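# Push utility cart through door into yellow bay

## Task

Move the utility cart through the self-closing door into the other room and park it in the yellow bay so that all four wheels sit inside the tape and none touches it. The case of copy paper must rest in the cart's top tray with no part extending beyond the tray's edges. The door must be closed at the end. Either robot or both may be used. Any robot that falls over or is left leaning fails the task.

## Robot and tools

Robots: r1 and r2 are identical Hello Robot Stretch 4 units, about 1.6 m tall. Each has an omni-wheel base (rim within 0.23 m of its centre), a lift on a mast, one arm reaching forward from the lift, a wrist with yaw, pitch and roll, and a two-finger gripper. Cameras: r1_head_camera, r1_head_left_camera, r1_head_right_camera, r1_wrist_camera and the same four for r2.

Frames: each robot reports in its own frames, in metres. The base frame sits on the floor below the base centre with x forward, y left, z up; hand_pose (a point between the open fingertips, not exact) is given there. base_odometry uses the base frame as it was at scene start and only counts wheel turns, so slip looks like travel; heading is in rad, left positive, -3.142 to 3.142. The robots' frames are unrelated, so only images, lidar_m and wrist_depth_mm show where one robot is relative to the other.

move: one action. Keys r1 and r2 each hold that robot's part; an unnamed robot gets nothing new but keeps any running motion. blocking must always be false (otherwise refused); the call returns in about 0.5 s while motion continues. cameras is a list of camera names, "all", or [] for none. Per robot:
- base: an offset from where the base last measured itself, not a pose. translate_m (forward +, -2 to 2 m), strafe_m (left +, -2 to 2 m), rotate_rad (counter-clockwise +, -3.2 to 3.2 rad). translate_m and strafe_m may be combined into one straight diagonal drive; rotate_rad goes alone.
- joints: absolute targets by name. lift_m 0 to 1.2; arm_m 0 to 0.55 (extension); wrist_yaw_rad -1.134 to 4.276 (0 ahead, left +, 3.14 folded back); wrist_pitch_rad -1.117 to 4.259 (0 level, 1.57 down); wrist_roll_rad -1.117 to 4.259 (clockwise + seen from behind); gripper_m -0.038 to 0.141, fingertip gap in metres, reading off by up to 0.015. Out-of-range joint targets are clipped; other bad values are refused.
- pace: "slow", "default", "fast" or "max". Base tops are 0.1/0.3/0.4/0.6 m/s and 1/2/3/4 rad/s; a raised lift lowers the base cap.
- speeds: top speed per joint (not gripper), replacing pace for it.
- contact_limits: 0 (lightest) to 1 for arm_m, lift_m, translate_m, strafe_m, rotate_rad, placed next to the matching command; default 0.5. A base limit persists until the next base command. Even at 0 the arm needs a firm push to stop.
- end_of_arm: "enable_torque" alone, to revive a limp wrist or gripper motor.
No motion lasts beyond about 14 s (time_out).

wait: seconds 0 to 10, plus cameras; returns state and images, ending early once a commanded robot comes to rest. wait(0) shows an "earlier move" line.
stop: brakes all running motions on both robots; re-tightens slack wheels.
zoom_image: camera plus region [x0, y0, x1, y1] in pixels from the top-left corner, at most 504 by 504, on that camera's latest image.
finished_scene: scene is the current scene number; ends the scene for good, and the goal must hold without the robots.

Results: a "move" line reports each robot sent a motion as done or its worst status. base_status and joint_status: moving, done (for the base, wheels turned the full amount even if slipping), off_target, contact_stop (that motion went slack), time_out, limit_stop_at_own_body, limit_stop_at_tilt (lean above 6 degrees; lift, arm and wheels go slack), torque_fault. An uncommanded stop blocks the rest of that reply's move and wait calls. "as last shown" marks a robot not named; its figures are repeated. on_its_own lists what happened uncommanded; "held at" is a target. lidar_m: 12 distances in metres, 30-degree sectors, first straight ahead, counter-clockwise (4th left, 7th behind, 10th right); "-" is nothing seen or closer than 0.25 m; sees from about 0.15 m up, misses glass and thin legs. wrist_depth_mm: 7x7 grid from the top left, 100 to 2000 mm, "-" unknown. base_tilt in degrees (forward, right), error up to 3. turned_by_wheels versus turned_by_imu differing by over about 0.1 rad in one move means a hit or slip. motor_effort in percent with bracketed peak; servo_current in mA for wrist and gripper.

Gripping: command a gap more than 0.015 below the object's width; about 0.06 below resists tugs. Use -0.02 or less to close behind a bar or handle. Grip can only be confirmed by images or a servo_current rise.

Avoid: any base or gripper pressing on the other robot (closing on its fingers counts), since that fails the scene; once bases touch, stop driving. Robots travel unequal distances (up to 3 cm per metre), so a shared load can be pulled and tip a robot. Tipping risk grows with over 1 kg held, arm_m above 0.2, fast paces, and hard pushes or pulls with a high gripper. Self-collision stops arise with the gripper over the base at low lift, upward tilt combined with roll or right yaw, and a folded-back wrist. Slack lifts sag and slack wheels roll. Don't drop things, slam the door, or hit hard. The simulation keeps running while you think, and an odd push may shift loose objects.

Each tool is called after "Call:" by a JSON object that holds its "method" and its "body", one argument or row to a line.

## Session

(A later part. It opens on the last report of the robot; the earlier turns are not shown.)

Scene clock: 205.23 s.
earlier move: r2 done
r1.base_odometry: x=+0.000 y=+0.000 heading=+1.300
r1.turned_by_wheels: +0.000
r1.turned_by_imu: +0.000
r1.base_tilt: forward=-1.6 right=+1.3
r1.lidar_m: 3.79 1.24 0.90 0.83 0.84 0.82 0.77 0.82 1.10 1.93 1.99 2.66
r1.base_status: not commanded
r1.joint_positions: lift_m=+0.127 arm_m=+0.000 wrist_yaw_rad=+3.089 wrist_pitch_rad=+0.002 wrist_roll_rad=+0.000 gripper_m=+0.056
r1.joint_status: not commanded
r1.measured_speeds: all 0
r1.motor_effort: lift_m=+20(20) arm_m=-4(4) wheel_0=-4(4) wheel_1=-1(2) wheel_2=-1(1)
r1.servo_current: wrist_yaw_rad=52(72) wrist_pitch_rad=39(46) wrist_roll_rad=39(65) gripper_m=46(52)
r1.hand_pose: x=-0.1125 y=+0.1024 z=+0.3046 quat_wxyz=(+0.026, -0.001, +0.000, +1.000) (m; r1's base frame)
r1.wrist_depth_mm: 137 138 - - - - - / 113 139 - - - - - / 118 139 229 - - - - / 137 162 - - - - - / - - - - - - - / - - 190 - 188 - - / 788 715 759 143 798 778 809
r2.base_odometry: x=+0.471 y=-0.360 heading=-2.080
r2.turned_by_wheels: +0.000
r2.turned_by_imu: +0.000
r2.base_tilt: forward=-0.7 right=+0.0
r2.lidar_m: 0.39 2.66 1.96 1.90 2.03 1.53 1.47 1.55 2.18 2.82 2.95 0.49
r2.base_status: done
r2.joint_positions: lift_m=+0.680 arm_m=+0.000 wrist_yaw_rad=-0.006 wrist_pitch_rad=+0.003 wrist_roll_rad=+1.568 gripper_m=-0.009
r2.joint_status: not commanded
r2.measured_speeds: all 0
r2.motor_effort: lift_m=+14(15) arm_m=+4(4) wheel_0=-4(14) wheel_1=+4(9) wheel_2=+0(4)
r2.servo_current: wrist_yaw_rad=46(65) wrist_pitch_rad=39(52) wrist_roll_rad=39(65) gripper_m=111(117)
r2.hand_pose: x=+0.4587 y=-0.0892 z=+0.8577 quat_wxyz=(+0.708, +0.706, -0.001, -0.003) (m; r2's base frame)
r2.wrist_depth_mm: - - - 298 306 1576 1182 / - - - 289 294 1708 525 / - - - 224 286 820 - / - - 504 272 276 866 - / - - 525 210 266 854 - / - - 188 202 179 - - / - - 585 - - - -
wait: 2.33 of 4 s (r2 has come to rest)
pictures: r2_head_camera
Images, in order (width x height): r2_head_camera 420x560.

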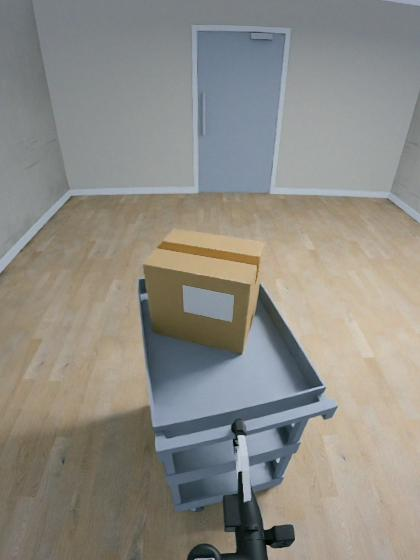

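Call:
{"method": "move", "body": {
  "blocking": false,
  "r2": {"joints":{"gripper_m":0.1}},
  "cameras": []
}}

Call:
{"method": "wait", "body": {
  "seconds": 1.5,
  "cameras": []
}}

Call:
{"method": "move", "body": {
  "blocking": false,
  "r2": {"base":{"translate_m":-0.22}},
  "cameras": []
}}

Call:
{"method": "wait", "body": {
  "seconds": 3,
  "cameras": ["r2_head_camera"]
}}

Call:
{"method": "move", "body": {
  "blocking": false,
  "r2": {"base":{"strafe_m":0.7},"joints":{"lift_m":0.85,"wrist_roll_rad":0,"gripper_m":0.1}},
  "cameras": []
}}

Call:
{"method": "wait", "body": {
  "seconds": 5,
  "cameras": []
}}

Call:
{"method": "move", "body": {
  "blocking": false,
  "r2": {"base":{"translate_m":1.7},"pace":"fast"},
  "cameras": []
}}

Call:
{"method": "wait", "body": {
  "seconds": 8,
  "cameras": ["r2_head_camera","r2_head_right_camera"]
}}

Scene clock: 220.43 s.
move: r2 moving
r1: as last shown
r1.lidar_m: 3.77 1.25 0.89 0.83 0.87 0.83 0.76 0.82 1.09 1.91 1.99 2.68
r1.motor_effort: lift_m=+20(20) arm_m=-4(4) wheel_0=-4(4) wheel_1=-1(1) wheel_2=-1(1)
r1.servo_current: wrist_yaw_rad=33(59) wrist_pitch_rad=39(52) wrist_roll_rad=46(59) gripper_m=39(46)
r1.wrist_depth_mm: 136 139 - - - - - / 113 139 - - - - - / 117 139 229 - - - - / 137 161 - - - - - / - - - - - - - / - - 191 - 188 - - / 809 699 750 143 798 768 809
r2.base_odometry: x=+0.471 y=-0.360 heading=-2.080
r2.turned_by_wheels: +0.000
r2.turned_by_imu: +0.001
r2.base_tilt: forward=-0.7 right=+0.1
r2.lidar_m: 0.38 2.68 1.97 1.90 2.03 1.52 1.47 1.57 2.18 2.81 2.97 0.46
r2.base_status: not commanded
r2.joint_positions: lift_m=+0.680 arm_m=+0.000 wrist_yaw_rad=-0.006 wrist_pitch_rad=+0.003 wrist_roll_rad=+1.568 gripper_m=+0.013
r2.joint_status: gripper_m moving
r2.measured_speeds: all 0
r2.motor_effort: lift_m=+14(14) arm_m=+4(4) wheel_0=-4(5) wheel_1=+4(4) wheel_2=+0(0)
r2.servo_current: wrist_yaw_rad=65(65) wrist_pitch_rad=46(46) wrist_roll_rad=52(59) gripper_m=65(98)
r2.hand_pose: x=+0.4587 y=-0.0892 z=+0.8577 quat_wxyz=(+0.708, +0.706, -0.001, -0.003) (m; r2's base frame)
r2.wrist_depth_mm: - - - 297 306 1618 1160 / - - - 289 293 1756 530 / - - - 223 285 820 - / - - 504 271 274 891 - / - - 525 211 267 866 - / - - 190 204 185 - - / - - 591 - - - -
pictures: none
No camera images: "cameras" was empty.

Scene clock: 221.80 s.
earlier move: r2 done
r1.base_odometry: x=+0.000 y=+0.000 heading=+1.300
r1.turned_by_wheels: +0.000
r1.turned_by_imu: +0.000
r1.base_tilt: forward=-1.6 right=+1.2
r1.lidar_m: 3.78 1.26 0.91 0.84 0.88 0.82 0.77 0.80 1.11 1.92 1.99 2.68
r1.base_status: not commanded
r1.joint_positions: lift_m=+0.127 arm_m=+0.000 wrist_yaw_rad=+3.089 wrist_pitch_rad=+0.002 wrist_roll_rad=+0.000 gripper_m=+0.056
r1.joint_status: not commanded
r1.measured_speeds: all 0
r1.motor_effort: lift_m=+20(20) arm_m=-4(4) wheel_0=-4(4) wheel_1=-1(1) wheel_2=-1(1)
r1.servo_current: wrist_yaw_rad=59(72) wrist_pitch_rad=46(52) wrist_roll_rad=46(59) gripper_m=46(46)
r1.hand_pose: x=-0.1125 y=+0.1024 z=+0.3046 quat_wxyz=(+0.026, -0.001, +0.000, +1.000) (m; r1's base frame)
r1.wrist_depth_mm: 137 138 - - - - - / 113 139 - - - - - / 118 140 228 - - - - / 137 162 - - - - - / - - - - - - - / - - 190 - 188 - - / 778 707 759 143 798 778 820
r2.base_odometry: x=+0.471 y=-0.360 heading=-2.080
r2.turned_by_wheels: +0.000
r2.turned_by_imu: +0.000
r2.base_tilt: forward=-0.6 right=+0.1
r2.lidar_m: 0.37 2.68 1.97 1.90 2.03 1.54 1.47 1.55 2.16 2.79 2.94 0.48
r2.base_status: not commanded
r2.joint_positions: lift_m=+0.680 arm_m=+0.000 wrist_yaw_rad=-0.003 wrist_pitch_rad=+0.003 wrist_roll_rad=+1.568 gripper_m=+0.100
r2.joint_status: all done
r2.measured_speeds: all 0
r2.motor_effort: lift_m=+14(14) arm_m=+3(4) wheel_0=-4(5) wheel_1=+3(4) wheel_2=+0(1)
r2.servo_current: wrist_yaw_rad=39(65) wrist_pitch_rad=46(46) wrist_roll_rad=46(59) gripper_m=52(117)
r2.hand_pose: x=+0.4590 y=-0.0883 z=+0.8577 quat_wxyz=(+0.708, +0.706, +0.000, -0.002) (m; r2's base frame)
r2.wrist_depth_mm: - - - 294 301 1618 1160 / - - - 286 290 1808 492 / - - - 277 282 831 - / - - 500 270 273 - - / - - 517 262 265 854 - / - - 195 201 194 - - / - - 585 - - - -
wait: 1.37 of 1.5 s (r2 has come to rest)
pictures: none
No camera images: "cameras" was empty.

Scene clock: 222.30 s.
move: r2 moving
r1: as last shown
r1.lidar_m: 3.78 1.25 0.88 0.84 0.87 0.82 0.76 0.80 1.09 1.92 1.98 2.68
r1.servo_current: wrist_yaw_rad=33(59) wrist_pitch_rad=39(46) wrist_roll_rad=46(59) gripper_m=46(46)
r1.wrist_depth_mm: 136 138 - - - - - / 113 139 - - - - - / 118 140 229 - - - - / 137 161 - - - - - / - - - - - - - / - - 190 - 188 - - / 798 707 750 143 788 778 820
r2.base_odometry: x=+0.486 y=-0.333 heading=-2.081
r2.turned_by_wheels: +0.000
r2.turned_by_imu: +0.000
r2.base_tilt: forward=-0.6 right=+0.1
r2.lidar_m: 0.41 2.70 1.96 1.89 2.01 1.49 1.44 1.51 2.14 2.81 2.95 0.49
r2.base_status: translate_m moving
r2.joint_positions: lift_m=+0.680 arm_m=+0.000 wrist_yaw_rad=-0.003 wrist_pitch_rad=+0.003 wrist_roll_rad=+1.568 gripper_m=+0.100
r2.joint_status: not commanded
r2.measured_speeds: translate_m=-0.122 strafe_m=+0.000 rotate_rad=+0.000 lift_m=+0.000 arm_m=+0.000 wrist_yaw_rad=+0.000 wrist_pitch_rad=+0.000 wrist_roll_rad=+0.000
r2.motor_effort: lift_m=+14(14) arm_m=+4(4) wheel_0=-7(9) wheel_1=-7(8) wheel_2=+11(13)
r2.servo_current: wrist_yaw_rad=59(59) wrist_pitch_rad=39(46) wrist_roll_rad=39(59) gripper_m=46(52)
r2.hand_pose: x=+0.4590 y=-0.0883 z=+0.8577 quat_wxyz=(+0.708, +0.706, +0.000, -0.002) (m; r2's base frame)
r2.wrist_depth_mm: - - - 322 334 1576 357 / - - - 310 319 1863 521 / - - - 301 307 788 - / - - 535 296 298 - - / - - 554 233 291 - - / - - 195 226 194 - - / - - 634 - - - -
pictures: none
No camera images: "cameras" was empty.

Scene clock: 223.97 s.
earlier move: r2 done
r1.base_odometry: x=+0.000 y=+0.000 heading=+1.300
r1.turned_by_wheels: +0.000
r1.turned_by_imu: +0.000
r1.base_tilt: forward=-1.6 right=+1.3
r1.lidar_m: 3.77 1.24 0.89 0.83 0.88 0.82 0.77 0.80 1.10 1.91 1.98 2.65
r1.base_status: not commanded
r1.joint_positions: lift_m=+0.127 arm_m=+0.000 wrist_yaw_rad=+3.089 wrist_pitch_rad=+0.002 wrist_roll_rad=+0.000 gripper_m=+0.056
r1.joint_status: not commanded
r1.measured_speeds: all 0
r1.motor_effort: lift_m=+20(20) arm_m=-4(4) wheel_0=-3(4) wheel_1=-1(1) wheel_2=-1(1)
r1.servo_current: wrist_yaw_rad=39(72) wrist_pitch_rad=33(52) wrist_roll_rad=52(65) gripper_m=39(52)
r1.hand_pose: x=-0.1125 y=+0.1024 z=+0.3046 quat_wxyz=(+0.026, -0.001, +0.000, +1.000) (m; r1's base frame)
r1.wrist_depth_mm: 136 138 - - - - - / 113 139 - - - - - / 118 140 228 - - - - / 137 162 - - - - - / - - - - - - - / - - 190 - 188 - - / 798 707 750 143 798 778 820
r2.base_odometry: x=+0.578 y=-0.169 heading=-2.080
r2.turned_by_wheels: +0.000
r2.turned_by_imu: +0.000
r2.base_tilt: forward=-0.7 right=+0.1
r2.lidar_m: 0.60 2.67 1.98 1.91 1.78 1.29 1.25 1.32 1.84 2.80 2.94 0.69
r2.base_status: done
r2.joint_positions: lift_m=+0.680 arm_m=+0.000 wrist_yaw_rad=-0.003 wrist_pitch_rad=+0.003 wrist_roll_rad=+1.568 gripper_m=+0.100
r2.joint_status: not commanded
r2.measured_speeds: all 0
r2.motor_effort: lift_m=+14(14) arm_m=+4(4) wheel_0=-2(10) wheel_1=-2(9) wheel_2=+4(13)
r2.servo_current: wrist_yaw_rad=46(65) wrist_pitch_rad=46(46) wrist_roll_rad=52(59) gripper_m=52(52)
r2.hand_pose: x=+0.4590 y=-0.0882 z=+0.8577 quat_wxyz=(+0.708, +0.706, +0.000, -0.002) (m; r2's base frame)
r2.wrist_depth_mm: - - - - - 1708 1182 / - - - 512 - 668 517 / - - - 508 - 768 500 / - - 732 488 1098 - 488 / - - 759 477 - - 477 / - - 193 466 193 - 462 / - - - - - 462 455
wait: 1.67 of 3 s (r2 has come to rest)
pictures: r2_head_camera
Images, in order (width x height): r2_head_camera 420x560.

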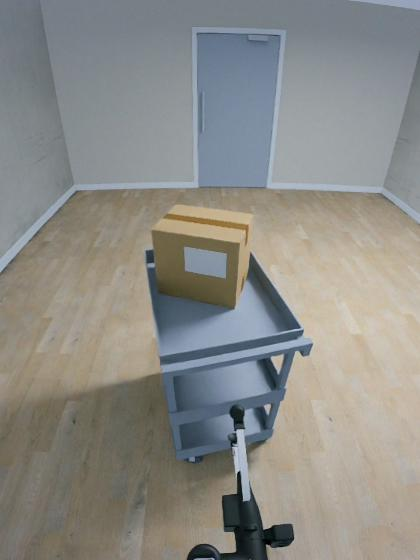

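Scene clock: 224.47 s.
move: r2 moving
r1: as last shown
r1.lidar_m: 3.79 1.25 0.90 0.83 0.88 0.81 0.76 0.82 1.09 1.93 1.99 2.69
r1.motor_effort: lift_m=+20(20) arm_m=-4(4) wheel_0=-4(4) wheel_1=-1(1) wheel_2=-1(1)
r1.servo_current: wrist_yaw_rad=39(72) wrist_pitch_rad=39(46) wrist_roll_rad=39(65) gripper_m=33(46)
r1.wrist_depth_mm: 136 139 - - - - - / 113 139 - - - - - / 118 140 229 - - - - / 137 161 - - - - - / - - - - - - - / - - 190 - 187 - - / 798 707 759 143 798 768 809
r2.base_odometry: x=+0.609 y=-0.186 heading=-2.080
r2.turned_by_wheels: +0.000
r2.turned_by_imu: +0.000
r2.base_tilt: forward=-0.7 right=+0.1
r2.lidar_m: 0.61 2.62 1.93 1.90 1.75 1.32 1.26 1.34 1.84 2.84 3.00 0.69
r2.base_status: strafe_m moving
r2.joint_positions: lift_m=+0.718 arm_m=+0.000 wrist_yaw_rad=-0.003 wrist_pitch_rad=+0.003 wrist_roll_rad=+0.981 gripper_m=+0.100
r2.joint_status: lift_m moving; wrist_roll_rad moving; the others done
r2.measured_speeds: translate_m=+0.000 strafe_m=+0.140 rotate_rad=+0.000 lift_m=+0.146 arm_m=+0.000 wrist_yaw_rad=+0.000 wrist_pitch_rad=+0.000 wrist_roll_rad=-1.820
r2.motor_effort: lift_m=+22(23) arm_m=+3(4) wheel_0=-12(13) wheel_1=+10(12) wheel_2=+0(4)
r2.servo_current: wrist_yaw_rad=46(52) wrist_pitch_rad=46(46) wrist_roll_rad=52(91) gripper_m=59(59)
r2.hand_pose: x=+0.4590 y=-0.0882 z=+0.8950 quat_wxyz=(+0.882, +0.471, +0.001, -0.002) (m; r2's base frame)
r2.wrist_depth_mm: - - - - - - - / - - - - - - 1983 / - - - 854 504 - 1618 / - - 768 723 488 - 544 / - - 798 759 480 - - / - - 193 462 187 - 500 / - - - - - - 484
pictures: none
No camera images: "cameras" was empty.

Scene clock: 227.63 s.
earlier move: r2 done
r1.base_odometry: x=+0.000 y=+0.000 heading=+1.300
r1.turned_by_wheels: +0.000
r1.turned_by_imu: +0.000
r1.base_tilt: forward=-1.6 right=+1.3
r1.lidar_m: 3.81 1.26 0.87 0.84 0.87 0.83 0.76 0.82 1.11 1.93 1.96 2.67
r1.base_status: not commanded
r1.joint_positions: lift_m=+0.127 arm_m=+0.000 wrist_yaw_rad=+3.089 wrist_pitch_rad=+0.002 wrist_roll_rad=+0.000 gripper_m=+0.056
r1.joint_status: not commanded
r1.measured_speeds: all 0
r1.motor_effort: lift_m=+20(20) arm_m=-4(4) wheel_0=-4(4) wheel_1=-1(1) wheel_2=-1(1)
r1.servo_current: wrist_yaw_rad=46(72) wrist_pitch_rad=39(52) wrist_roll_rad=39(65) gripper_m=39(52)
r1.hand_pose: x=-0.1125 y=+0.1024 z=+0.3046 quat_wxyz=(+0.026, -0.001, +0.000, +1.000) (m; r1's base frame)
r1.wrist_depth_mm: 136 138 - - - - - / 113 139 - - - - - / 118 140 228 - - - - / 137 161 - - - - - / - - - - - - - / - - 190 - 188 - - / 798 707 750 143 778 768 820
r2.base_odometry: x=+1.189 y=-0.510 heading=-2.081
r2.turned_by_wheels: +0.000
r2.turned_by_imu: +0.001
r2.base_tilt: forward=-0.7 right=+0.0
r2.lidar_m: 4.40 1.74 1.26 1.24 1.32 1.31 1.23 1.32 1.82 3.50 0.89 0.87
r2.base_status: done
r2.joint_positions: lift_m=+0.850 arm_m=+0.000 wrist_yaw_rad=-0.003 wrist_pitch_rad=+0.003 wrist_roll_rad=+0.002 gripper_m=+0.100
r2.joint_status: all done
r2.measured_speeds: all 0
r2.motor_effort: lift_m=+21(25) arm_m=+4(4) wheel_0=-3(15) wheel_1=+1(12) wheel_2=+0(4)
r2.servo_current: wrist_yaw_rad=39(59) wrist_pitch_rad=39(52) wrist_roll_rad=52(98) gripper_m=52(59)
r2.hand_pose: x=+0.4590 y=-0.0882 z=+1.0271 quat_wxyz=(+1.000, +0.001, +0.001, -0.001) (m; r2's base frame)
r2.wrist_depth_mm: - - - - - - - / - - - - - - - / - - - - - - - / - - - - - - 778 / - - - - - - 778 / - - 195 - 195 904 759 / - - - - - - 1078
wait: 3.17 of 5 s (r2 has come to rest)
pictures: none
No camera images: "cameras" was empty.

Scene clock: 228.13 s.
move: r2 moving
r1: as last shown
r1.lidar_m: 3.78 1.28 0.91 0.83 0.85 0.82 0.77 0.82 1.11 1.92 1.98 2.68
r1.motor_effort: lift_m=+20(20) arm_m=-4(4) wheel_0=-4(4) wheel_1=-1(2) wheel_2=-1(1)
r1.servo_current: wrist_yaw_rad=46(59) wrist_pitch_rad=46(46) wrist_roll_rad=52(65) gripper_m=39(46)
r1.wrist_depth_mm: 137 138 - - - - - / 113 139 - - - - - / 118 140 229 - - - - / 137 162 - - - - - / - - - - - - - / - - 190 - 187 - - / 788 699 759 143 798 778 809
r2.base_odometry: x=+1.168 y=-0.547 heading=-2.080
r2.turned_by_wheels: +0.000
r2.turned_by_imu: +0.000
r2.base_tilt: forward=-0.7 right=+0.0
r2.lidar_m: 4.40 1.76 1.25 1.22 1.31 1.34 1.26 1.34 1.89 3.50 0.82 0.86
r2.base_status: translate_m moving
r2.joint_positions: lift_m=+0.850 arm_m=+0.000 wrist_yaw_rad=-0.003 wrist_pitch_rad=+0.003 wrist_roll_rad=+0.002 gripper_m=+0.100
r2.joint_status: not commanded
r2.measured_speeds: translate_m=+0.165 strafe_m=+0.000 rotate_rad=+0.005 lift_m=+0.000 arm_m=+0.000 wrist_yaw_rad=+0.000 wrist_pitch_rad=+0.000 wrist_roll_rad=+0.000
r2.motor_effort: lift_m=+21(21) arm_m=+4(4) wheel_0=+13(13) wheel_1=+8(9) wheel_2=-12(14)
r2.servo_current: wrist_yaw_rad=65(65) wrist_pitch_rad=39(46) wrist_roll_rad=46(52) gripper_m=52(52)
r2.hand_pose: x=+0.4590 y=-0.0882 z=+1.0271 quat_wxyz=(+1.000, +0.001, +0.001, -0.001) (m; r2's base frame)
r2.wrist_depth_mm: - - - - - - - / - - - - - - - / - - - - - - - / - - - - - - 750 / - - - - - - 750 / - - 196 - 196 831 750 / - - - - - - 1078
pictures: none
No camera images: "cameras" was empty.

Scene clock: 233.37 s.
earlier move: r2 done
r1.base_odometry: x=+0.000 y=+0.000 heading=+1.300
r1.turned_by_wheels: +0.000
r1.turned_by_imu: +0.000
r1.base_tilt: forward=-1.6 right=+1.3
r1.lidar_m: 3.82 1.27 0.90 0.83 0.86 0.81 0.75 0.81 1.07 1.91 1.97 2.67
r1.base_status: not commanded
r1.joint_positions: lift_m=+0.127 arm_m=+0.000 wrist_yaw_rad=+3.089 wrist_pitch_rad=+0.002 wrist_roll_rad=+0.000 gripper_m=+0.056
r1.joint_status: not commanded
r1.measured_speeds: all 0
r1.motor_effort: lift_m=+20(20) arm_m=-4(4) wheel_0=-3(4) wheel_1=-1(2) wheel_2=-1(1)
r1.servo_current: wrist_yaw_rad=46(72) wrist_pitch_rad=46(52) wrist_roll_rad=52(72) gripper_m=39(52)
r1.hand_pose: x=-0.1125 y=+0.1024 z=+0.3046 quat_wxyz=(+0.026, -0.001, +0.000, +1.000) (m; r1's base frame)
r1.wrist_depth_mm: 136 138 - - - - - / 113 139 - - - - - / 118 139 229 - - - - / 137 162 - - - - - / - - - - - - - / - - 190 - 188 - - / 788 707 759 143 798 778 820
r2.base_odometry: x=+0.360 y=-1.994 heading=-2.080
r2.turned_by_wheels: +0.000
r2.turned_by_imu: +0.003
r2.base_tilt: forward=-0.7 right=+0.1
r2.lidar_m: 2.86 1.62 1.22 1.18 1.24 1.75 2.94 0.66 0.62 3.54 3.72 2.90
r2.base_status: done
r2.joint_positions: lift_m=+0.850 arm_m=+0.000 wrist_yaw_rad=-0.003 wrist_pitch_rad=+0.003 wrist_roll_rad=+0.002 gripper_m=+0.100
r2.joint_status: not commanded
r2.measured_speeds: all 0
r2.motor_effort: lift_m=+21(21) arm_m=+4(4) wheel_0=+1(13) wheel_1=+3(10) wheel_2=-1(16)
r2.servo_current: wrist_yaw_rad=65(65) wrist_pitch_rad=33(52) wrist_roll_rad=46(65) gripper_m=59(59)
r2.hand_pose: x=+0.4590 y=-0.0882 z=+1.0271 quat_wxyz=(+1.000, +0.001, +0.001, -0.001) (m; r2's base frame)
r2.wrist_depth_mm: - - - - - - - / - - - - - - - / - - - - - - - / - - - - - - - / - - - - - - - / - - 195 - 195 - - / - - - - - - -
wait: 5.23 of 8 s (r2 has come to rest)
pictures: r2_head_camera, r2_head_right_camera
Images, in order (width x height): r2_head_camera 420x560, r2_head_right_camera 420x672.

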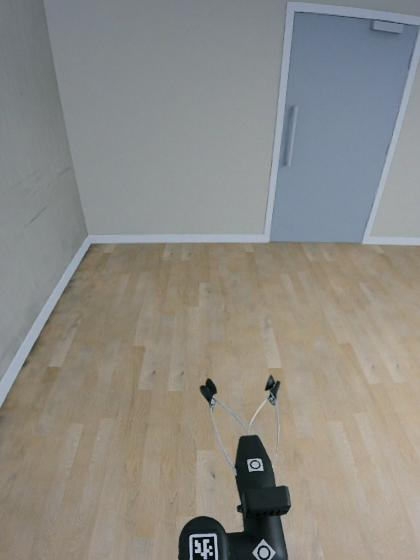

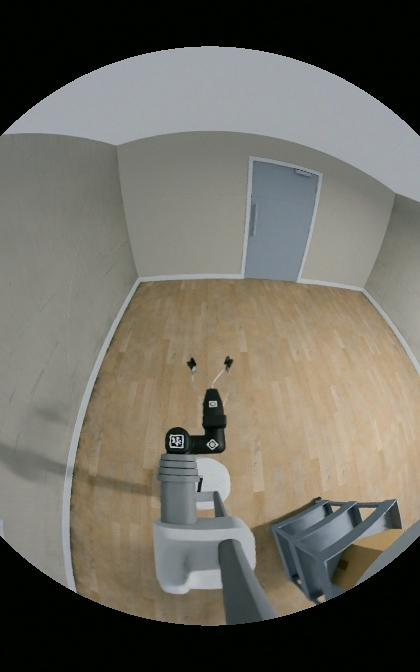

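Call:
{"method": "move", "body": {
  "blocking": false,
  "r2": {"base":{"translate_m":1.75,"strafe_m":-0.63},"joints":{"lift_m":0.82},"pace":"fast"},
  "cameras": []
}}

Call:
{"method": "wait", "body": {
  "seconds": 10,
  "cameras": ["r2_head_camera","r2_head_right_camera","r2_wrist_camera"]
}}

Scene clock: 243.47 s.
move: r2 moving
r1: as last shown
r1.lidar_m: 3.79 1.26 0.88 0.84 0.87 0.81 0.78 0.79 1.10 1.92 1.99 2.68
r1.motor_effort: lift_m=+20(20) arm_m=-4(4) wheel_0=-4(4) wheel_1=-1(1) wheel_2=-1(1)
r1.servo_current: wrist_yaw_rad=46(78) wrist_pitch_rad=46(46) wrist_roll_rad=52(59) gripper_m=39(52)
r1.wrist_depth_mm: 136 138 - - - - - / 113 139 - - - - - / 118 139 229 - - - - / 137 161 - - - - - / - - - - - - - / - - 190 - 187 - - / 798 707 750 143 788 788 820
r2.base_odometry: x=+0.326 y=-2.023 heading=-2.080
r2.turned_by_wheels: +0.000
r2.turned_by_imu: +0.001
r2.base_tilt: forward=-0.7 right=+0.1
r2.lidar_m: 2.84 1.67 1.25 1.20 1.26 1.76 2.99 0.67 0.66 3.54 3.71 2.87
r2.base_status: translate_m moving; strafe_m moving
r2.joint_positions: lift_m=+0.820 arm_m=+0.000 wrist_yaw_rad=-0.003 wrist_pitch_rad=+0.003 wrist_roll_rad=+0.002 gripper_m=+0.100
r2.joint_status: lift_m moving
r2.measured_speeds: translate_m=+0.166 strafe_m=-0.059 rotate_rad=+0.004 lift_m=-0.005 arm_m=+0.000 wrist_yaw_rad=+0.000 wrist_pitch_rad=+0.000 wrist_roll_rad=+0.000
r2.motor_effort: lift_m=+14(17) arm_m=+4(4) wheel_0=+9(14) wheel_1=+4(6) wheel_2=-14(15)
r2.servo_current: wrist_yaw_rad=46(52) wrist_pitch_rad=46(46) wrist_roll_rad=52(65) gripper_m=52(52)
r2.hand_pose: x=+0.4590 y=-0.0882 z=+0.9977 quat_wxyz=(+1.000, +0.001, +0.001, -0.001) (m; r2's base frame)
r2.wrist_depth_mm: - - - - - - - / - - - - - - - / - - - - - - - / - - - - - - - / - - - - - - - / - - 193 - 195 - - / - - - - - - -
pictures: none
No camera images: "cameras" was empty.

Scene clock: 249.03 s.
earlier move: r2 done
r1.base_odometry: x=+0.000 y=+0.000 heading=+1.300
r1.turned_by_wheels: +0.000
r1.turned_by_imu: +0.000
r1.base_tilt: forward=-1.6 right=+1.2
r1.lidar_m: 3.79 1.27 0.87 0.83 0.86 0.81 0.76 0.79 1.09 1.92 1.99 2.68
r1.base_status: not commanded
r1.joint_positions: lift_m=+0.127 arm_m=+0.000 wrist_yaw_rad=+3.089 wrist_pitch_rad=+0.002 wrist_roll_rad=+0.000 gripper_m=+0.056
r1.joint_status: not commanded
r1.measured_speeds: all 0
r1.motor_effort: lift_m=+20(20) arm_m=-4(4) wheel_0=-3(5) wheel_1=-1(2) wheel_2=-1(1)
r1.servo_current: wrist_yaw_rad=46(78) wrist_pitch_rad=39(52) wrist_roll_rad=52(72) gripper_m=46(52)
r1.hand_pose: x=-0.1125 y=+0.1024 z=+0.3046 quat_wxyz=(+0.026, -0.001, +0.000, +1.000) (m; r1's base frame)
r1.wrist_depth_mm: 136 139 - - - - - / 113 139 - - - - - / 118 140 229 - - - - / 137 161 - - - - - / - - - - - - - / - - 190 - 187 - - / 798 715 750 143 788 778 820
r2.base_odometry: x=-1.044 y=-3.215 heading=-2.080
r2.turned_by_wheels: +0.000
r2.turned_by_imu: +0.002
r2.base_tilt: forward=-0.7 right=+0.1
r2.lidar_m: 1.06 1.16 1.68 1.75 1.84 2.62 2.09 4.12 3.06 2.98 1.56 1.18
r2.base_status: done
r2.joint_positions: lift_m=+0.820 arm_m=+0.000 wrist_yaw_rad=-0.003 wrist_pitch_rad=+0.003 wrist_roll_rad=+0.002 gripper_m=+0.100
r2.joint_status: all done
r2.measured_speeds: all 0
r2.motor_effort: lift_m=+15(17) arm_m=+4(4) wheel_0=+2(15) wheel_1=+3(7) wheel_2=-3(16)
r2.servo_current: wrist_yaw_rad=52(59) wrist_pitch_rad=46(52) wrist_roll_rad=46(65) gripper_m=52(59)
r2.hand_pose: x=+0.4590 y=-0.0882 z=+0.9976 quat_wxyz=(+1.000, +0.001, +0.001, -0.001) (m; r2's base frame)
r2.wrist_depth_mm: - - - - - - - / - - - - - - - / - - - - 798 - - / - - - - 798 - - / - - - - 788 - - / - - 188 - 186 - - / - - - - - - -
wait: 5.57 of 10 s (r2 has come to rest)
pictures: r2_head_camera, r2_head_right_camera, r2_wrist_camera
Images, in order (width x height): r2_head_camera 420x560, r2_head_right_camera 420x672, r2_wrist_camera 616x392.

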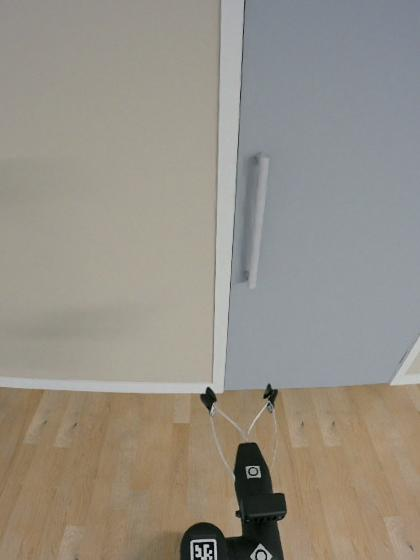

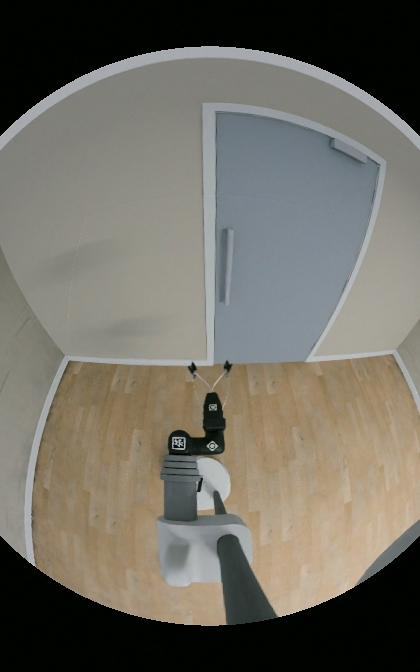

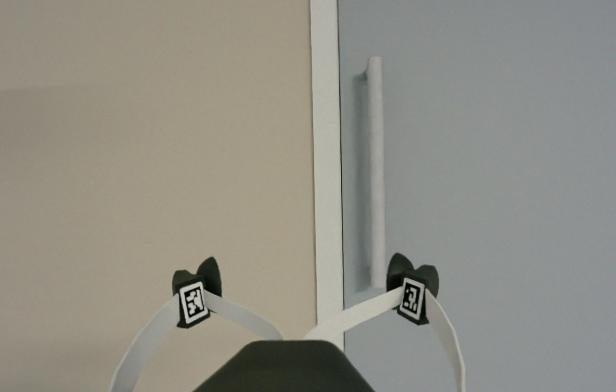

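Call:
{"method": "move", "body": {
  "blocking": false,
  "r2": {"base":{"translate_m":0.42,"strafe_m":-0.165}},
  "cameras": []
}}

Call:
{"method": "wait", "body": {
  "seconds": 5,
  "cameras": ["r2_head_camera","r2_wrist_camera"]
}}

Scene clock: 279.60 s.
move: r2 moving
r1: as last shown
r1.base_tilt: forward=-1.6 right=+1.3
r1.lidar_m: 3.80 1.25 0.87 0.84 0.88 0.82 0.78 0.82 1.10 1.91 2.00 2.66
r1.motor_effort: lift_m=+20(20) arm_m=-4(4) wheel_0=-3(4) wheel_1=-1(1) wheel_2=-1(1)
r1.servo_current: wrist_yaw_rad=59(72) wrist_pitch_rad=46(46) wrist_roll_rad=46(52) gripper_m=39(46)
r1.wrist_depth_mm: 136 138 - - - - - / 113 139 - - - - - / 118 140 229 - - - - / 137 162 - - - - - / - - - - - - - / - - 190 - 187 - - / 798 707 750 143 788 778 820
r2.base_odometry: x=-1.070 y=-3.236 heading=-2.080
r2.turned_by_wheels: +0.000
r2.turned_by_imu: +0.001
r2.base_tilt: forward=-0.7 right=+0.1
r2.lidar_m: 1.02 1.16 1.60 1.76 1.87 2.63 2.12 4.08 3.07 2.98 1.46 1.13
r2.base_status: translate_m moving; strafe_m moving
r2.joint_positions: lift_m=+0.820 arm_m=+0.000 wrist_yaw_rad=-0.003 wrist_pitch_rad=+0.003 wrist_roll_rad=+0.002 gripper_m=+0.100
r2.joint_status: not commanded
r2.measured_speeds: translate_m=+0.122 strafe_m=-0.047 rotate_rad=+0.005 lift_m=+0.000 arm_m=+0.000 wrist_yaw_rad=+0.000 wrist_pitch_rad=+0.000 wrist_roll_rad=+0.000
r2.motor_effort: lift_m=+15(15) arm_m=+3(4) wheel_0=+5(11) wheel_1=+4(5) wheel_2=-13(13)
r2.servo_current: wrist_yaw_rad=52(52) wrist_pitch_rad=39(46) wrist_roll_rad=59(59) gripper_m=52(59)
r2.hand_pose: x=+0.4590 y=-0.0882 z=+0.9976 quat_wxyz=(+1.000, +0.001, +0.001, -0.001) (m; r2's base frame)
r2.wrist_depth_mm: - - - 831 - - - / - - - 842 - - - / - - - - - - - / - - - - - - - / - - - - 768 - - / - - 188 - 185 - - / - - - - - - -
pictures: none
No camera images: "cameras" was empty.

Scene clock: 282.00 s.
earlier move: r2 done
r1.base_odometry: x=+0.000 y=+0.000 heading=+1.300
r1.turned_by_wheels: +0.000
r1.turned_by_imu: +0.000
r1.base_tilt: forward=-1.6 right=+1.3
r1.lidar_m: 3.80 1.27 0.88 0.83 0.88 0.82 0.77 0.78 1.10 1.90 2.01 2.66
r1.base_status: not commanded
r1.joint_positions: lift_m=+0.127 arm_m=+0.000 wrist_yaw_rad=+3.089 wrist_pitch_rad=+0.002 wrist_roll_rad=+0.000 gripper_m=+0.056
r1.joint_status: not commanded
r1.measured_speeds: all 0
r1.motor_effort: lift_m=+20(20) arm_m=-4(4) wheel_0=-4(4) wheel_1=-1(1) wheel_2=-1(1)
r1.servo_current: wrist_yaw_rad=33(72) wrist_pitch_rad=39(52) wrist_roll_rad=52(78) gripper_m=39(52)
r1.hand_pose: x=-0.1125 y=+0.1024 z=+0.3046 quat_wxyz=(+0.026, -0.001, +0.000, +1.000) (m; r1's base frame)
r1.wrist_depth_mm: 136 139 - - - - - / 114 139 - - - - - / 117 139 229 - - - - / 137 162 - - - - - / - - - - - - - / - - 190 - 187 - - / 788 699 750 143 798 778 820
r2.base_odometry: x=-1.392 y=-3.501 heading=-2.080
r2.turned_by_wheels: +0.000
r2.turned_by_imu: +0.001
r2.base_tilt: forward=-0.7 right=+0.1
r2.lidar_m: 0.61 0.74 1.05 1.90 2.00 2.83 2.49 3.91 2.93 2.41 0.96 0.73
r2.base_status: done
r2.joint_positions: lift_m=+0.820 arm_m=+0.000 wrist_yaw_rad=-0.003 wrist_pitch_rad=+0.003 wrist_roll_rad=+0.002 gripper_m=+0.100
r2.joint_status: not commanded
r2.measured_speeds: all 0
r2.motor_effort: lift_m=+15(15) arm_m=+4(4) wheel_0=+4(14) wheel_1=+4(7) wheel_2=-4(15)
r2.servo_current: wrist_yaw_rad=52(59) wrist_pitch_rad=52(52) wrist_roll_rad=65(65) gripper_m=52(59)
r2.hand_pose: x=+0.4590 y=-0.0882 z=+0.9976 quat_wxyz=(+1.000, +0.001, +0.001, -0.001) (m; r2's base frame)
r2.wrist_depth_mm: 480 469 459 382 - - - / 484 477 455 384 - - - / - 477 459 387 - - - / - 480 459 394 - - - / - 480 466 397 - - - / - - 195 162 185 - - / - - 469 - - - -
wait: 2.40 of 5 s (r2 has come to rest)
pictures: r2_head_camera, r2_wrist_camera
Images, in order (width x height): r2_head_camera 420x560, r2_wrist_camera 616x392.

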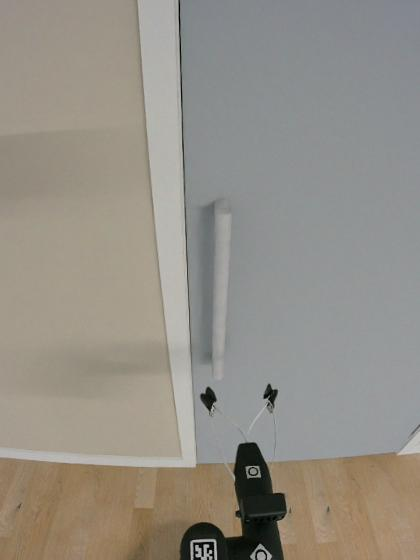

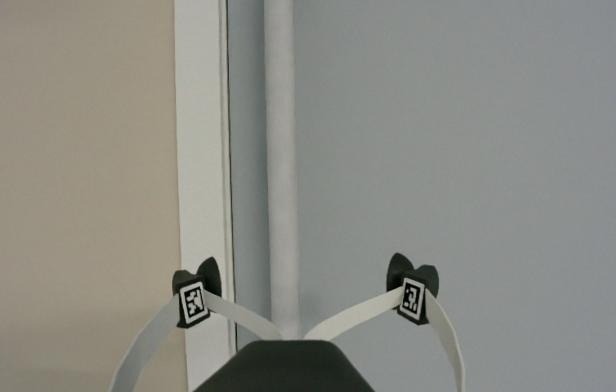

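Call:
{"method": "move", "body": {
  "blocking": false,
  "r2": {"base":{"translate_m":0.18,"strafe_m":0.026},"pace":"slow","contact_limits":{"translate_m":0.3}},
  "cameras": []
}}

Call:
{"method": "wait", "body": {
  "seconds": 4,
  "cameras": ["r2_wrist_camera"]
}}

Call:
{"method": "move", "body": {
  "blocking": false,
  "r2": {"joints":{"gripper_m":-0.03}},
  "cameras": []
}}

Call:
{"method": "wait", "body": {
  "seconds": 3,
  "cameras": ["r2_wrist_camera","r2_head_camera"]
}}

Scene clock: 289.70 s.
move: r2 moving
r1: as last shown
r1.lidar_m: 3.78 1.27 0.86 0.84 0.88 0.81 0.77 0.82 1.10 1.92 2.00 2.68
r1.servo_current: wrist_yaw_rad=46(78) wrist_pitch_rad=46(46) wrist_roll_rad=46(65) gripper_m=39(52)
r1.wrist_depth_mm: 136 138 - - - - - / 113 139 - - - - - / 117 139 229 - - - - / 137 162 - - - - - / - - - - - - - / - - 190 - 187 - - / 788 707 750 143 798 778 820
r2.base_odometry: x=-1.397 y=-3.512 heading=-2.080
r2.turned_by_wheels: +0.000
r2.turned_by_imu: +0.001
r2.base_tilt: forward=-0.7 right=+0.1
r2.lidar_m: 0.60 0.72 1.00 1.92 2.04 2.83 2.51 3.92 2.90 2.38 0.94 0.70
r2.base_status: translate_m moving; strafe_m moving
r2.joint_positions: lift_m=+0.820 arm_m=+0.000 wrist_yaw_rad=-0.003 wrist_pitch_rad=+0.003 wrist_roll_rad=+0.002 gripper_m=+0.100
r2.joint_status: not commanded
r2.measured_speeds: translate_m=+0.048 strafe_m=+0.007 rotate_rad=-0.002 lift_m=+0.000 arm_m=+0.000 wrist_yaw_rad=+0.000 wrist_pitch_rad=+0.000 wrist_roll_rad=+0.000
r2.motor_effort: lift_m=+15(15) arm_m=+4(4) wheel_0=+9(9) wheel_1=+6(7) wheel_2=-11(11)
r2.servo_current: wrist_yaw_rad=46(52) wrist_pitch_rad=46(46) wrist_roll_rad=46(65) gripper_m=46(59)
r2.contact_limits: translate_m 0.3
r2.hand_pose: x=+0.4590 y=-0.0882 z=+0.9976 quat_wxyz=(+1.000, +0.001, +0.001, -0.001) (m; r2's base frame)
r2.wrist_depth_mm: 473 462 442 368 - - - / 473 466 449 375 - - - / 477 469 445 377 - - - / 477 473 449 382 - - - / 480 469 452 384 - - - / - 477 195 382 185 - - / - 480 455 - - - -
pictures: none
No camera images: "cameras" was empty.

Scene clock: 292.30 s.
earlier move: r2 done
r1.base_odometry: x=+0.000 y=+0.000 heading=+1.300
r1.turned_by_wheels: +0.000
r1.turned_by_imu: +0.000
r1.base_tilt: forward=-1.6 right=+1.3
r1.lidar_m: 3.80 1.27 0.88 0.83 0.87 0.83 0.76 0.80 1.05 1.91 2.01 2.67
r1.base_status: not commanded
r1.joint_positions: lift_m=+0.127 arm_m=+0.000 wrist_yaw_rad=+3.089 wrist_pitch_rad=+0.002 wrist_roll_rad=+0.000 gripper_m=+0.056
r1.joint_status: not commanded
r1.measured_speeds: all 0
r1.motor_effort: lift_m=+20(20) arm_m=-4(4) wheel_0=-4(4) wheel_1=-1(1) wheel_2=-1(1)
r1.servo_current: wrist_yaw_rad=59(78) wrist_pitch_rad=39(52) wrist_roll_rad=59(65) gripper_m=39(52)
r1.hand_pose: x=-0.1125 y=+0.1024 z=+0.3046 quat_wxyz=(+0.026, -0.001, +0.000, +1.000) (m; r1's base frame)
r1.wrist_depth_mm: 136 139 - - - - - / 113 139 - - - - - / 118 140 229 - - - - / 137 161 - - - - - / - - - - - - - / - - 190 - 187 - - / 778 699 759 143 788 778 820
r2.base_odometry: x=-1.457 y=-3.670 heading=-2.080
r2.turned_by_wheels: +0.000
r2.turned_by_imu: +0.001
r2.base_tilt: forward=-0.7 right=+0.0
r2.lidar_m: 0.43 0.54 0.79 1.88 1.97 2.79 2.76 3.96 2.96 1.81 0.71 0.52
r2.base_status: done
r2.joint_positions: lift_m=+0.820 arm_m=+0.000 wrist_yaw_rad=-0.003 wrist_pitch_rad=+0.003 wrist_roll_rad=+0.002 gripper_m=+0.100
r2.joint_status: not commanded
r2.measured_speeds: all 0
r2.motor_effort: lift_m=+15(15) arm_m=+4(4) wheel_0=+5(9) wheel_1=+5(9) wheel_2=-6(11)
r2.servo_current: wrist_yaw_rad=46(59) wrist_pitch_rad=39(46) wrist_roll_rad=39(65) gripper_m=52(59)
r2.contact_limits: translate_m 0.3
r2.hand_pose: x=+0.4590 y=-0.0882 z=+0.9976 quat_wxyz=(+1.000, +0.001, +0.001, -0.001) (m; r2's base frame)
r2.wrist_depth_mm: 298 279 287 207 278 274 268 / 301 281 287 212 278 274 272 / 300 283 290 214 282 277 273 / 304 285 291 215 285 278 274 / 304 287 293 218 285 281 277 / 307 289 199 211 197 282 278 / 310 303 289 - 287 283 279
wait: 2.60 of 4 s (r2 has come to rest)
pictures: r2_wrist_camera
Images, in order (width x height): r2_wrist_camera 616x392.

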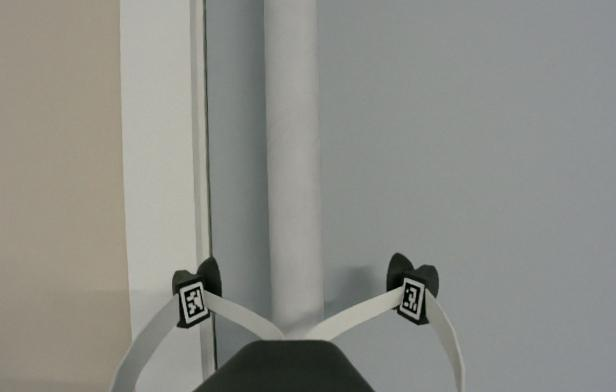

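Scene clock: 292.80 s.
move: r2 moving
r1: as last shown
r1.lidar_m: 3.81 1.24 0.90 0.84 0.87 0.81 0.76 0.82 1.10 1.93 2.00 2.69
r1.motor_effort: lift_m=+20(20) arm_m=-4(4) wheel_0=-3(4) wheel_1=-1(1) wheel_2=-1(1)
r1.servo_current: wrist_yaw_rad=46(65) wrist_pitch_rad=33(52) wrist_roll_rad=39(59) gripper_m=39(52)
r1.wrist_depth_mm: 136 138 - - - - - / 113 139 - - - - - / 117 140 229 - - - - / 137 162 - - - - - / - - - - - - - / - - 190 - 187 - - / 798 707 759 143 798 778 809
r2.base_odometry: x=-1.457 y=-3.670 heading=-2.080
r2.turned_by_wheels: +0.000
r2.turned_by_imu: +0.000
r2.base_tilt: forward=-0.7 right=+0.0
r2.lidar_m: 0.44 0.55 0.79 1.87 1.96 2.79 2.75 3.97 2.97 1.83 0.73 0.53
r2.base_status: not commanded
r2.joint_positions: lift_m=+0.820 arm_m=+0.000 wrist_yaw_rad=-0.003 wrist_pitch_rad=+0.003 wrist_roll_rad=+0.002 gripper_m=+0.083
r2.joint_status: gripper_m moving
r2.measured_speeds: all 0
r2.motor_effort: lift_m=+15(15) arm_m=+4(4) wheel_0=+5(5) wheel_1=+5(6) wheel_2=-7(7)
r2.servo_current: wrist_yaw_rad=52(59) wrist_pitch_rad=39(46) wrist_roll_rad=46(52) gripper_m=111(124)
r2.contact_limits: translate_m 0.3
r2.hand_pose: x=+0.4590 y=-0.0882 z=+0.9976 quat_wxyz=(+1.000, +0.001, +0.001, -0.001) (m; r2's base frame)
r2.wrist_depth_mm: 298 278 287 207 278 274 270 / 298 281 289 211 281 274 271 / 300 283 290 213 282 276 272 / 304 285 293 215 285 279 274 / 306 287 293 217 285 281 276 / 309 289 196 212 191 282 278 / 310 306 297 - 287 283 279
pictures: none
No camera images: "cameras" was empty.

Scene clock: 294.30 s.
earlier move: r2 done
r1.base_odometry: x=+0.000 y=+0.000 heading=+1.300
r1.turned_by_wheels: +0.000
r1.turned_by_imu: +0.000
r1.base_tilt: forward=-1.6 right=+1.3
r1.lidar_m: 3.81 1.27 0.86 0.85 0.88 0.82 0.76 0.80 1.13 1.93 1.98 2.66
r1.base_status: not commanded
r1.joint_positions: lift_m=+0.127 arm_m=+0.000 wrist_yaw_rad=+3.089 wrist_pitch_rad=+0.002 wrist_roll_rad=+0.000 gripper_m=+0.056
r1.joint_status: not commanded
r1.measured_speeds: all 0
r1.motor_effort: lift_m=+20(20) arm_m=-4(4) wheel_0=-4(4) wheel_1=-1(1) wheel_2=-1(1)
r1.servo_current: wrist_yaw_rad=39(65) wrist_pitch_rad=46(52) wrist_roll_rad=33(59) gripper_m=39(52)
r1.hand_pose: x=-0.1125 y=+0.1024 z=+0.3046 quat_wxyz=(+0.026, -0.001, +0.000, +1.000) (m; r1's base frame)
r1.wrist_depth_mm: 136 138 - - - - - / 113 139 - - - - - / 118 140 229 - - - - / 137 162 - - - - - / - - - - - - - / - - 191 - 187 - - / 788 699 759 143 798 778 820
r2.base_odometry: x=-1.457 y=-3.670 heading=-2.079
r2.turned_by_wheels: +0.000
r2.turned_by_imu: +0.001
r2.base_tilt: forward=-0.6 right=+0.1
r2.lidar_m: 0.44 0.54 0.76 1.86 1.99 2.81 2.74 3.94 2.98 1.81 0.72 0.53
r2.base_status: not commanded
r2.joint_positions: lift_m=+0.820 arm_m=+0.000 wrist_yaw_rad=+0.002 wrist_pitch_rad=+0.003 wrist_roll_rad=+0.002 gripper_m=-0.028
r2.joint_status: all done
r2.measured_speeds: all 0
r2.motor_effort: lift_m=+15(15) arm_m=+4(4) wheel_0=+5(5) wheel_1=+5(6) wheel_2=-2(7)
r2.servo_current: wrist_yaw_rad=46(59) wrist_pitch_rad=39(46) wrist_roll_rad=39(59) gripper_m=169(377)
r2.contact_limits: translate_m 0.3
r2.hand_pose: x=+0.4594 y=-0.0870 z=+0.9976 quat_wxyz=(+1.000, +0.001, +0.001, +0.001) (m; r2's base frame)
r2.wrist_depth_mm: 298 281 286 210 276 272 266 / 300 282 286 281 277 272 270 / 301 283 287 210 279 272 268 / 304 285 293 210 281 276 272 / 306 300 293 211 282 278 274 / 310 301 182 208 178 278 274 / 312 148 287 - 286 281 276
wait: 1.50 of 3 s (r2 has come to rest)
pictures: r2_head_camera, r2_wrist_camera
Images, in order (width x height): r2_head_camera 420x560, r2_wrist_camera 616x392.

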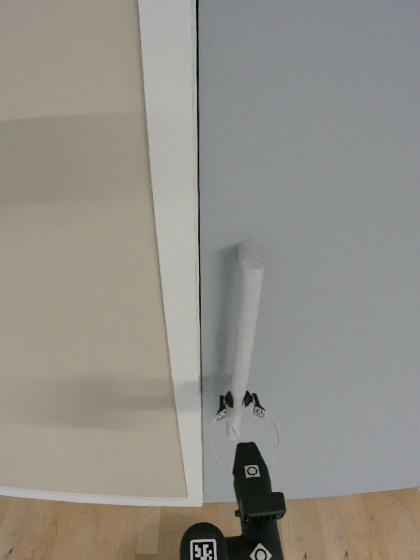

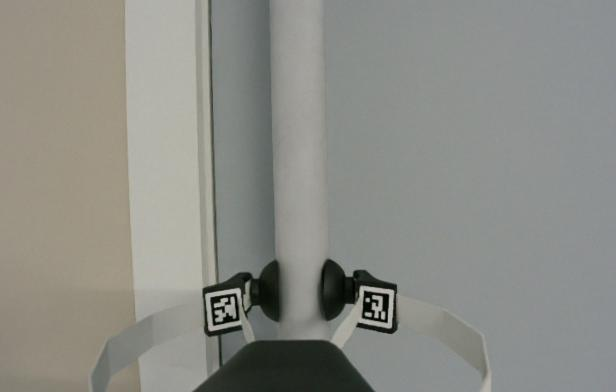

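Call:
{"method": "move", "body": {
  "blocking": false,
  "r2": {"base":{"translate_m":-0.256,"strafe_m":-0.142},"joints":{"wrist_yaw_rad":0.3},"pace":"slow","speeds":{"wrist_yaw_rad":0.11},"contact_limits":{"translate_m":0.9,"strafe_m":0.9}},
  "cameras": []
}}

Call:
{"method": "wait", "body": {
  "seconds": 6,
  "cameras": ["r2_head_camera","r2_wrist_camera"]
}}

r2: "contact_limits": translate_m and strafe_m are given together and make one move, which takes one limit: state it under one of them only
Scene clock: 307.07 s.
r1.base_odometry: x=+0.000 y=+0.000 heading=+1.300
r1.turned_by_wheels: +0.000
r1.turned_by_imu: +0.000
r1.base_tilt: forward=-1.6 right=+1.3
r1.lidar_m: 3.79 1.23 0.89 0.84 0.84 0.83 0.78 0.76 1.10 1.91 2.01 2.65
r1.base_status: not commanded
r1.joint_positions: lift_m=+0.127 arm_m=+0.000 wrist_yaw_rad=+3.089 wrist_pitch_rad=+0.002 wrist_roll_rad=+0.000 gripper_m=+0.056
r1.joint_status: not commanded
r1.measured_speeds: all 0
r1.motor_effort: lift_m=+20(20) arm_m=-4(4) wheel_0=-4(4) wheel_1=-1(1) wheel_2=-1(1)
r1.servo_current: wrist_yaw_rad=52(65) wrist_pitch_rad=46(52) wrist_roll_rad=52(59) gripper_m=39(52)
r1.hand_pose: x=-0.1125 y=+0.1024 z=+0.3046 quat_wxyz=(+0.026, -0.001, +0.000, +1.000) (m; r1's base frame)
r1.wrist_depth_mm: 136 139 - - - - - / 113 139 - - - - - / 118 140 229 - - - - / 137 161 - - - - - / - - - - - - - / - - 190 - 187 - - / 788 715 759 143 809 778 798
r2.base_odometry: x=-1.457 y=-3.670 heading=-2.079
r2.turned_by_wheels: +0.000
r2.turned_by_imu: +0.000
r2.base_tilt: forward=-0.7 right=+0.1
r2.lidar_m: 0.44 0.53 0.75 1.86 2.00 2.79 2.74 3.91 2.96 1.84 0.70 0.55
r2.base_status: not commanded
r2.joint_positions: lift_m=+0.820 arm_m=+0.000 wrist_yaw_rad=+0.002 wrist_pitch_rad=+0.003 wrist_roll_rad=+0.002 gripper_m=-0.028
r2.joint_status: all done
r2.measured_speeds: all 0
r2.motor_effort: lift_m=+15(15) arm_m=+4(4) wheel_0=+5(5) wheel_1=+5(6) wheel_2=-2(7)
r2.servo_current: wrist_yaw_rad=52(59) wrist_pitch_rad=33(46) wrist_roll_rad=52(59) gripper_m=169(377)
r2.contact_limits: translate_m 0.3
r2.hand_pose: x=+0.4594 y=-0.0870 z=+0.9976 quat_wxyz=(+1.000, +0.001, +0.001, +0.001) (m; r2's base frame)
r2.wrist_depth_mm: 298 279 286 211 277 272 266 / 301 282 287 281 278 273 268 / 303 282 291 211 281 274 270 / 304 285 290 210 282 276 271 / 307 300 294 211 283 278 273 / 307 301 182 208 178 277 274 / 310 148 287 - 285 279 276
pictures: none

not run: a call was refused earlier in this reply.

Call:
{"method": "move", "body": {
  "blocking": false,
  "r2": {"base":{"translate_m":-0.256,"strafe_m":-0.142},"joints":{"wrist_yaw_rad":0.3},"pace":"slow","speeds":{"wrist_yaw_rad":0.11},"contact_limits":{"translate_m":0.8}},
  "cameras": []
}}

Call:
{"method": "wait", "body": {
  "seconds": 6,
  "cameras": ["r2_head_camera","r2_wrist_camera"]
}}

Scene clock: 312.57 s.
move: r2 moving
r1.base_odometry: x=+0.000 y=+0.000 heading=+1.300
r1.turned_by_wheels: +0.000
r1.turned_by_imu: +0.000
r1.base_tilt: forward=-1.6 right=+1.2
r1.lidar_m: 3.78 1.28 0.90 0.82 0.88 0.83 0.76 0.82 1.09 1.91 1.98 2.66
r1.base_status: not commanded
r1.joint_positions: lift_m=+0.127 arm_m=+0.000 wrist_yaw_rad=+3.089 wrist_pitch_rad=+0.002 wrist_roll_rad=+0.000 gripper_m=+0.056
r1.joint_status: not commanded
r1.measured_speeds: all 0
r1.motor_effort: lift_m=+20(20) arm_m=-4(4) wheel_0=-3(4) wheel_1=-1(1) wheel_2=-1(1)
r1.servo_current: wrist_yaw_rad=46(65) wrist_pitch_rad=39(52) wrist_roll_rad=65(65) gripper_m=46(46)
r1.hand_pose: x=-0.1125 y=+0.1024 z=+0.3046 quat_wxyz=(+0.026, -0.001, +0.000, +1.000) (m; r1's base frame)
r1.wrist_depth_mm: 136 139 - - - - - / 113 139 - - - - - / 118 140 229 - - - - / 137 162 - - - - - / - - - - - - - / - - 190 - 188 - - / 788 699 750 143 798 798 820
r2.base_odometry: x=-1.457 y=-3.657 heading=-2.080
r2.turned_by_wheels: +0.000
r2.turned_by_imu: +0.000
r2.base_tilt: forward=-0.6 right=+0.1
r2.lidar_m: 0.47 0.55 0.79 1.88 2.00 2.77 2.74 3.93 2.95 1.85 0.72 0.54
r2.base_status: translate_m moving; strafe_m moving
r2.joint_positions: lift_m=+0.820 arm_m=+0.000 wrist_yaw_rad=+0.045 wrist_pitch_rad=+0.003 wrist_roll_rad=+0.002 gripper_m=-0.028
r2.joint_status: wrist_yaw_rad moving
r2.measured_speeds: translate_m=-0.049 strafe_m=-0.028 rotate_rad=-0.001 lift_m=+0.000 arm_m=+0.000 wrist_yaw_rad=+0.104 wrist_pitch_rad=+0.000 wrist_roll_rad=+0.000
r2.motor_effort: lift_m=+15(15) arm_m=-2(4) wheel_0=-3(5) wheel_1=-8(10) wheel_2=+11(14)
r2.servo_current: wrist_yaw_rad=33(78) wrist_pitch_rad=46(46) wrist_roll_rad=52(59) gripper_m=163(169)
r2.contact_limits: translate_m 0.8
r2.hand_pose: x=+0.4629 y=-0.0744 z=+0.9976 quat_wxyz=(+1.000, +0.001, +0.001, +0.022) (m; r2's base frame)
r2.wrist_depth_mm: 315 306 296 214 282 276 267 / 315 309 298 216 285 276 270 / 320 310 300 219 286 278 272 / 322 312 301 221 287 281 274 / 324 314 303 216 289 282 274 / 327 315 186 216 178 282 277 / 330 303 300 - 291 283 277
pictures: none
No camera images: "cameras" was empty.

Scene clock: 316.17 s.
earlier move: r2 done
r1.base_odometry: x=+0.000 y=+0.000 heading=+1.300
r1.turned_by_wheels: +0.000
r1.turned_by_imu: +0.000
r1.base_tilt: forward=-1.6 right=+1.3
r1.lidar_m: 3.79 1.28 0.90 0.84 0.88 0.82 0.77 0.81 1.08 1.92 1.98 2.67
r1.base_status: not commanded
r1.joint_positions: lift_m=+0.127 arm_m=+0.000 wrist_yaw_rad=+3.089 wrist_pitch_rad=+0.002 wrist_roll_rad=+0.000 gripper_m=+0.056
r1.joint_status: not commanded
r1.measured_speeds: all 0
r1.motor_effort: lift_m=+20(20) arm_m=-4(4) wheel_0=-4(4) wheel_1=-1(1) wheel_2=-1(1)
r1.servo_current: wrist_yaw_rad=46(65) wrist_pitch_rad=39(52) wrist_roll_rad=39(65) gripper_m=46(52)
r1.hand_pose: x=-0.1125 y=+0.1024 z=+0.3046 quat_wxyz=(+0.026, -0.001, +0.000, +1.000) (m; r1's base frame)
r1.wrist_depth_mm: 136 139 - - - - - / 113 139 - - - - - / 118 140 229 - - - - / 137 162 - - - - - / - - - - - - - / - - 190 - 187 - - / 778 699 759 143 788 778 809
r2.base_odometry: x=-1.457 y=-3.378 heading=-2.079
r2.turned_by_wheels: +0.000
r2.turned_by_imu: +0.000
r2.base_tilt: forward=-0.7 right=+0.1
r2.lidar_m: 0.69 0.79 1.17 2.02 2.15 3.01 2.41 3.74 2.79 2.66 1.05 0.80
r2.base_status: done
r2.joint_positions: lift_m=+0.820 arm_m=+0.000 wrist_yaw_rad=+0.297 wrist_pitch_rad=+0.003 wrist_roll_rad=+0.002 gripper_m=-0.029
r2.joint_status: all done
r2.measured_speeds: all 0
r2.motor_effort: lift_m=+15(15) arm_m=+5(6) wheel_0=-3(8) wheel_1=-4(11) wheel_2=+6(14)
r2.servo_current: wrist_yaw_rad=46(98) wrist_pitch_rad=39(46) wrist_roll_rad=52(59) gripper_m=98(169)
r2.contact_limits: translate_m 0.8
r2.hand_pose: x=+0.4722 y=+0.0008 z=+0.9976 quat_wxyz=(+0.989, +0.001, +0.002, +0.148) (m; r2's base frame)
r2.wrist_depth_mm: - - 559 535 - - - / - - 554 544 - - - / - - - 544 - - - / - - - 554 - - - / - - - 459 - - - / - - 183 199 171 - - / - - - - - - -
wait: 3.60 of 6 s (r2 has come to rest)
pictures: r2_head_camera, r2_wrist_camera
Images, in order (width x height): r2_head_camera 420x560, r2_wrist_camera 616x392.

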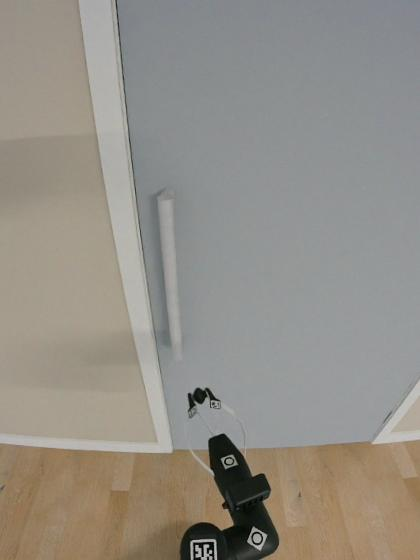

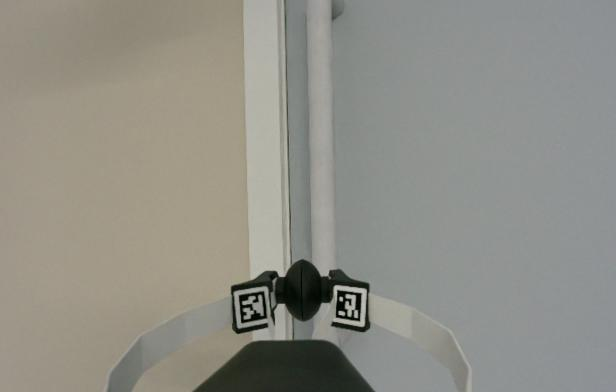

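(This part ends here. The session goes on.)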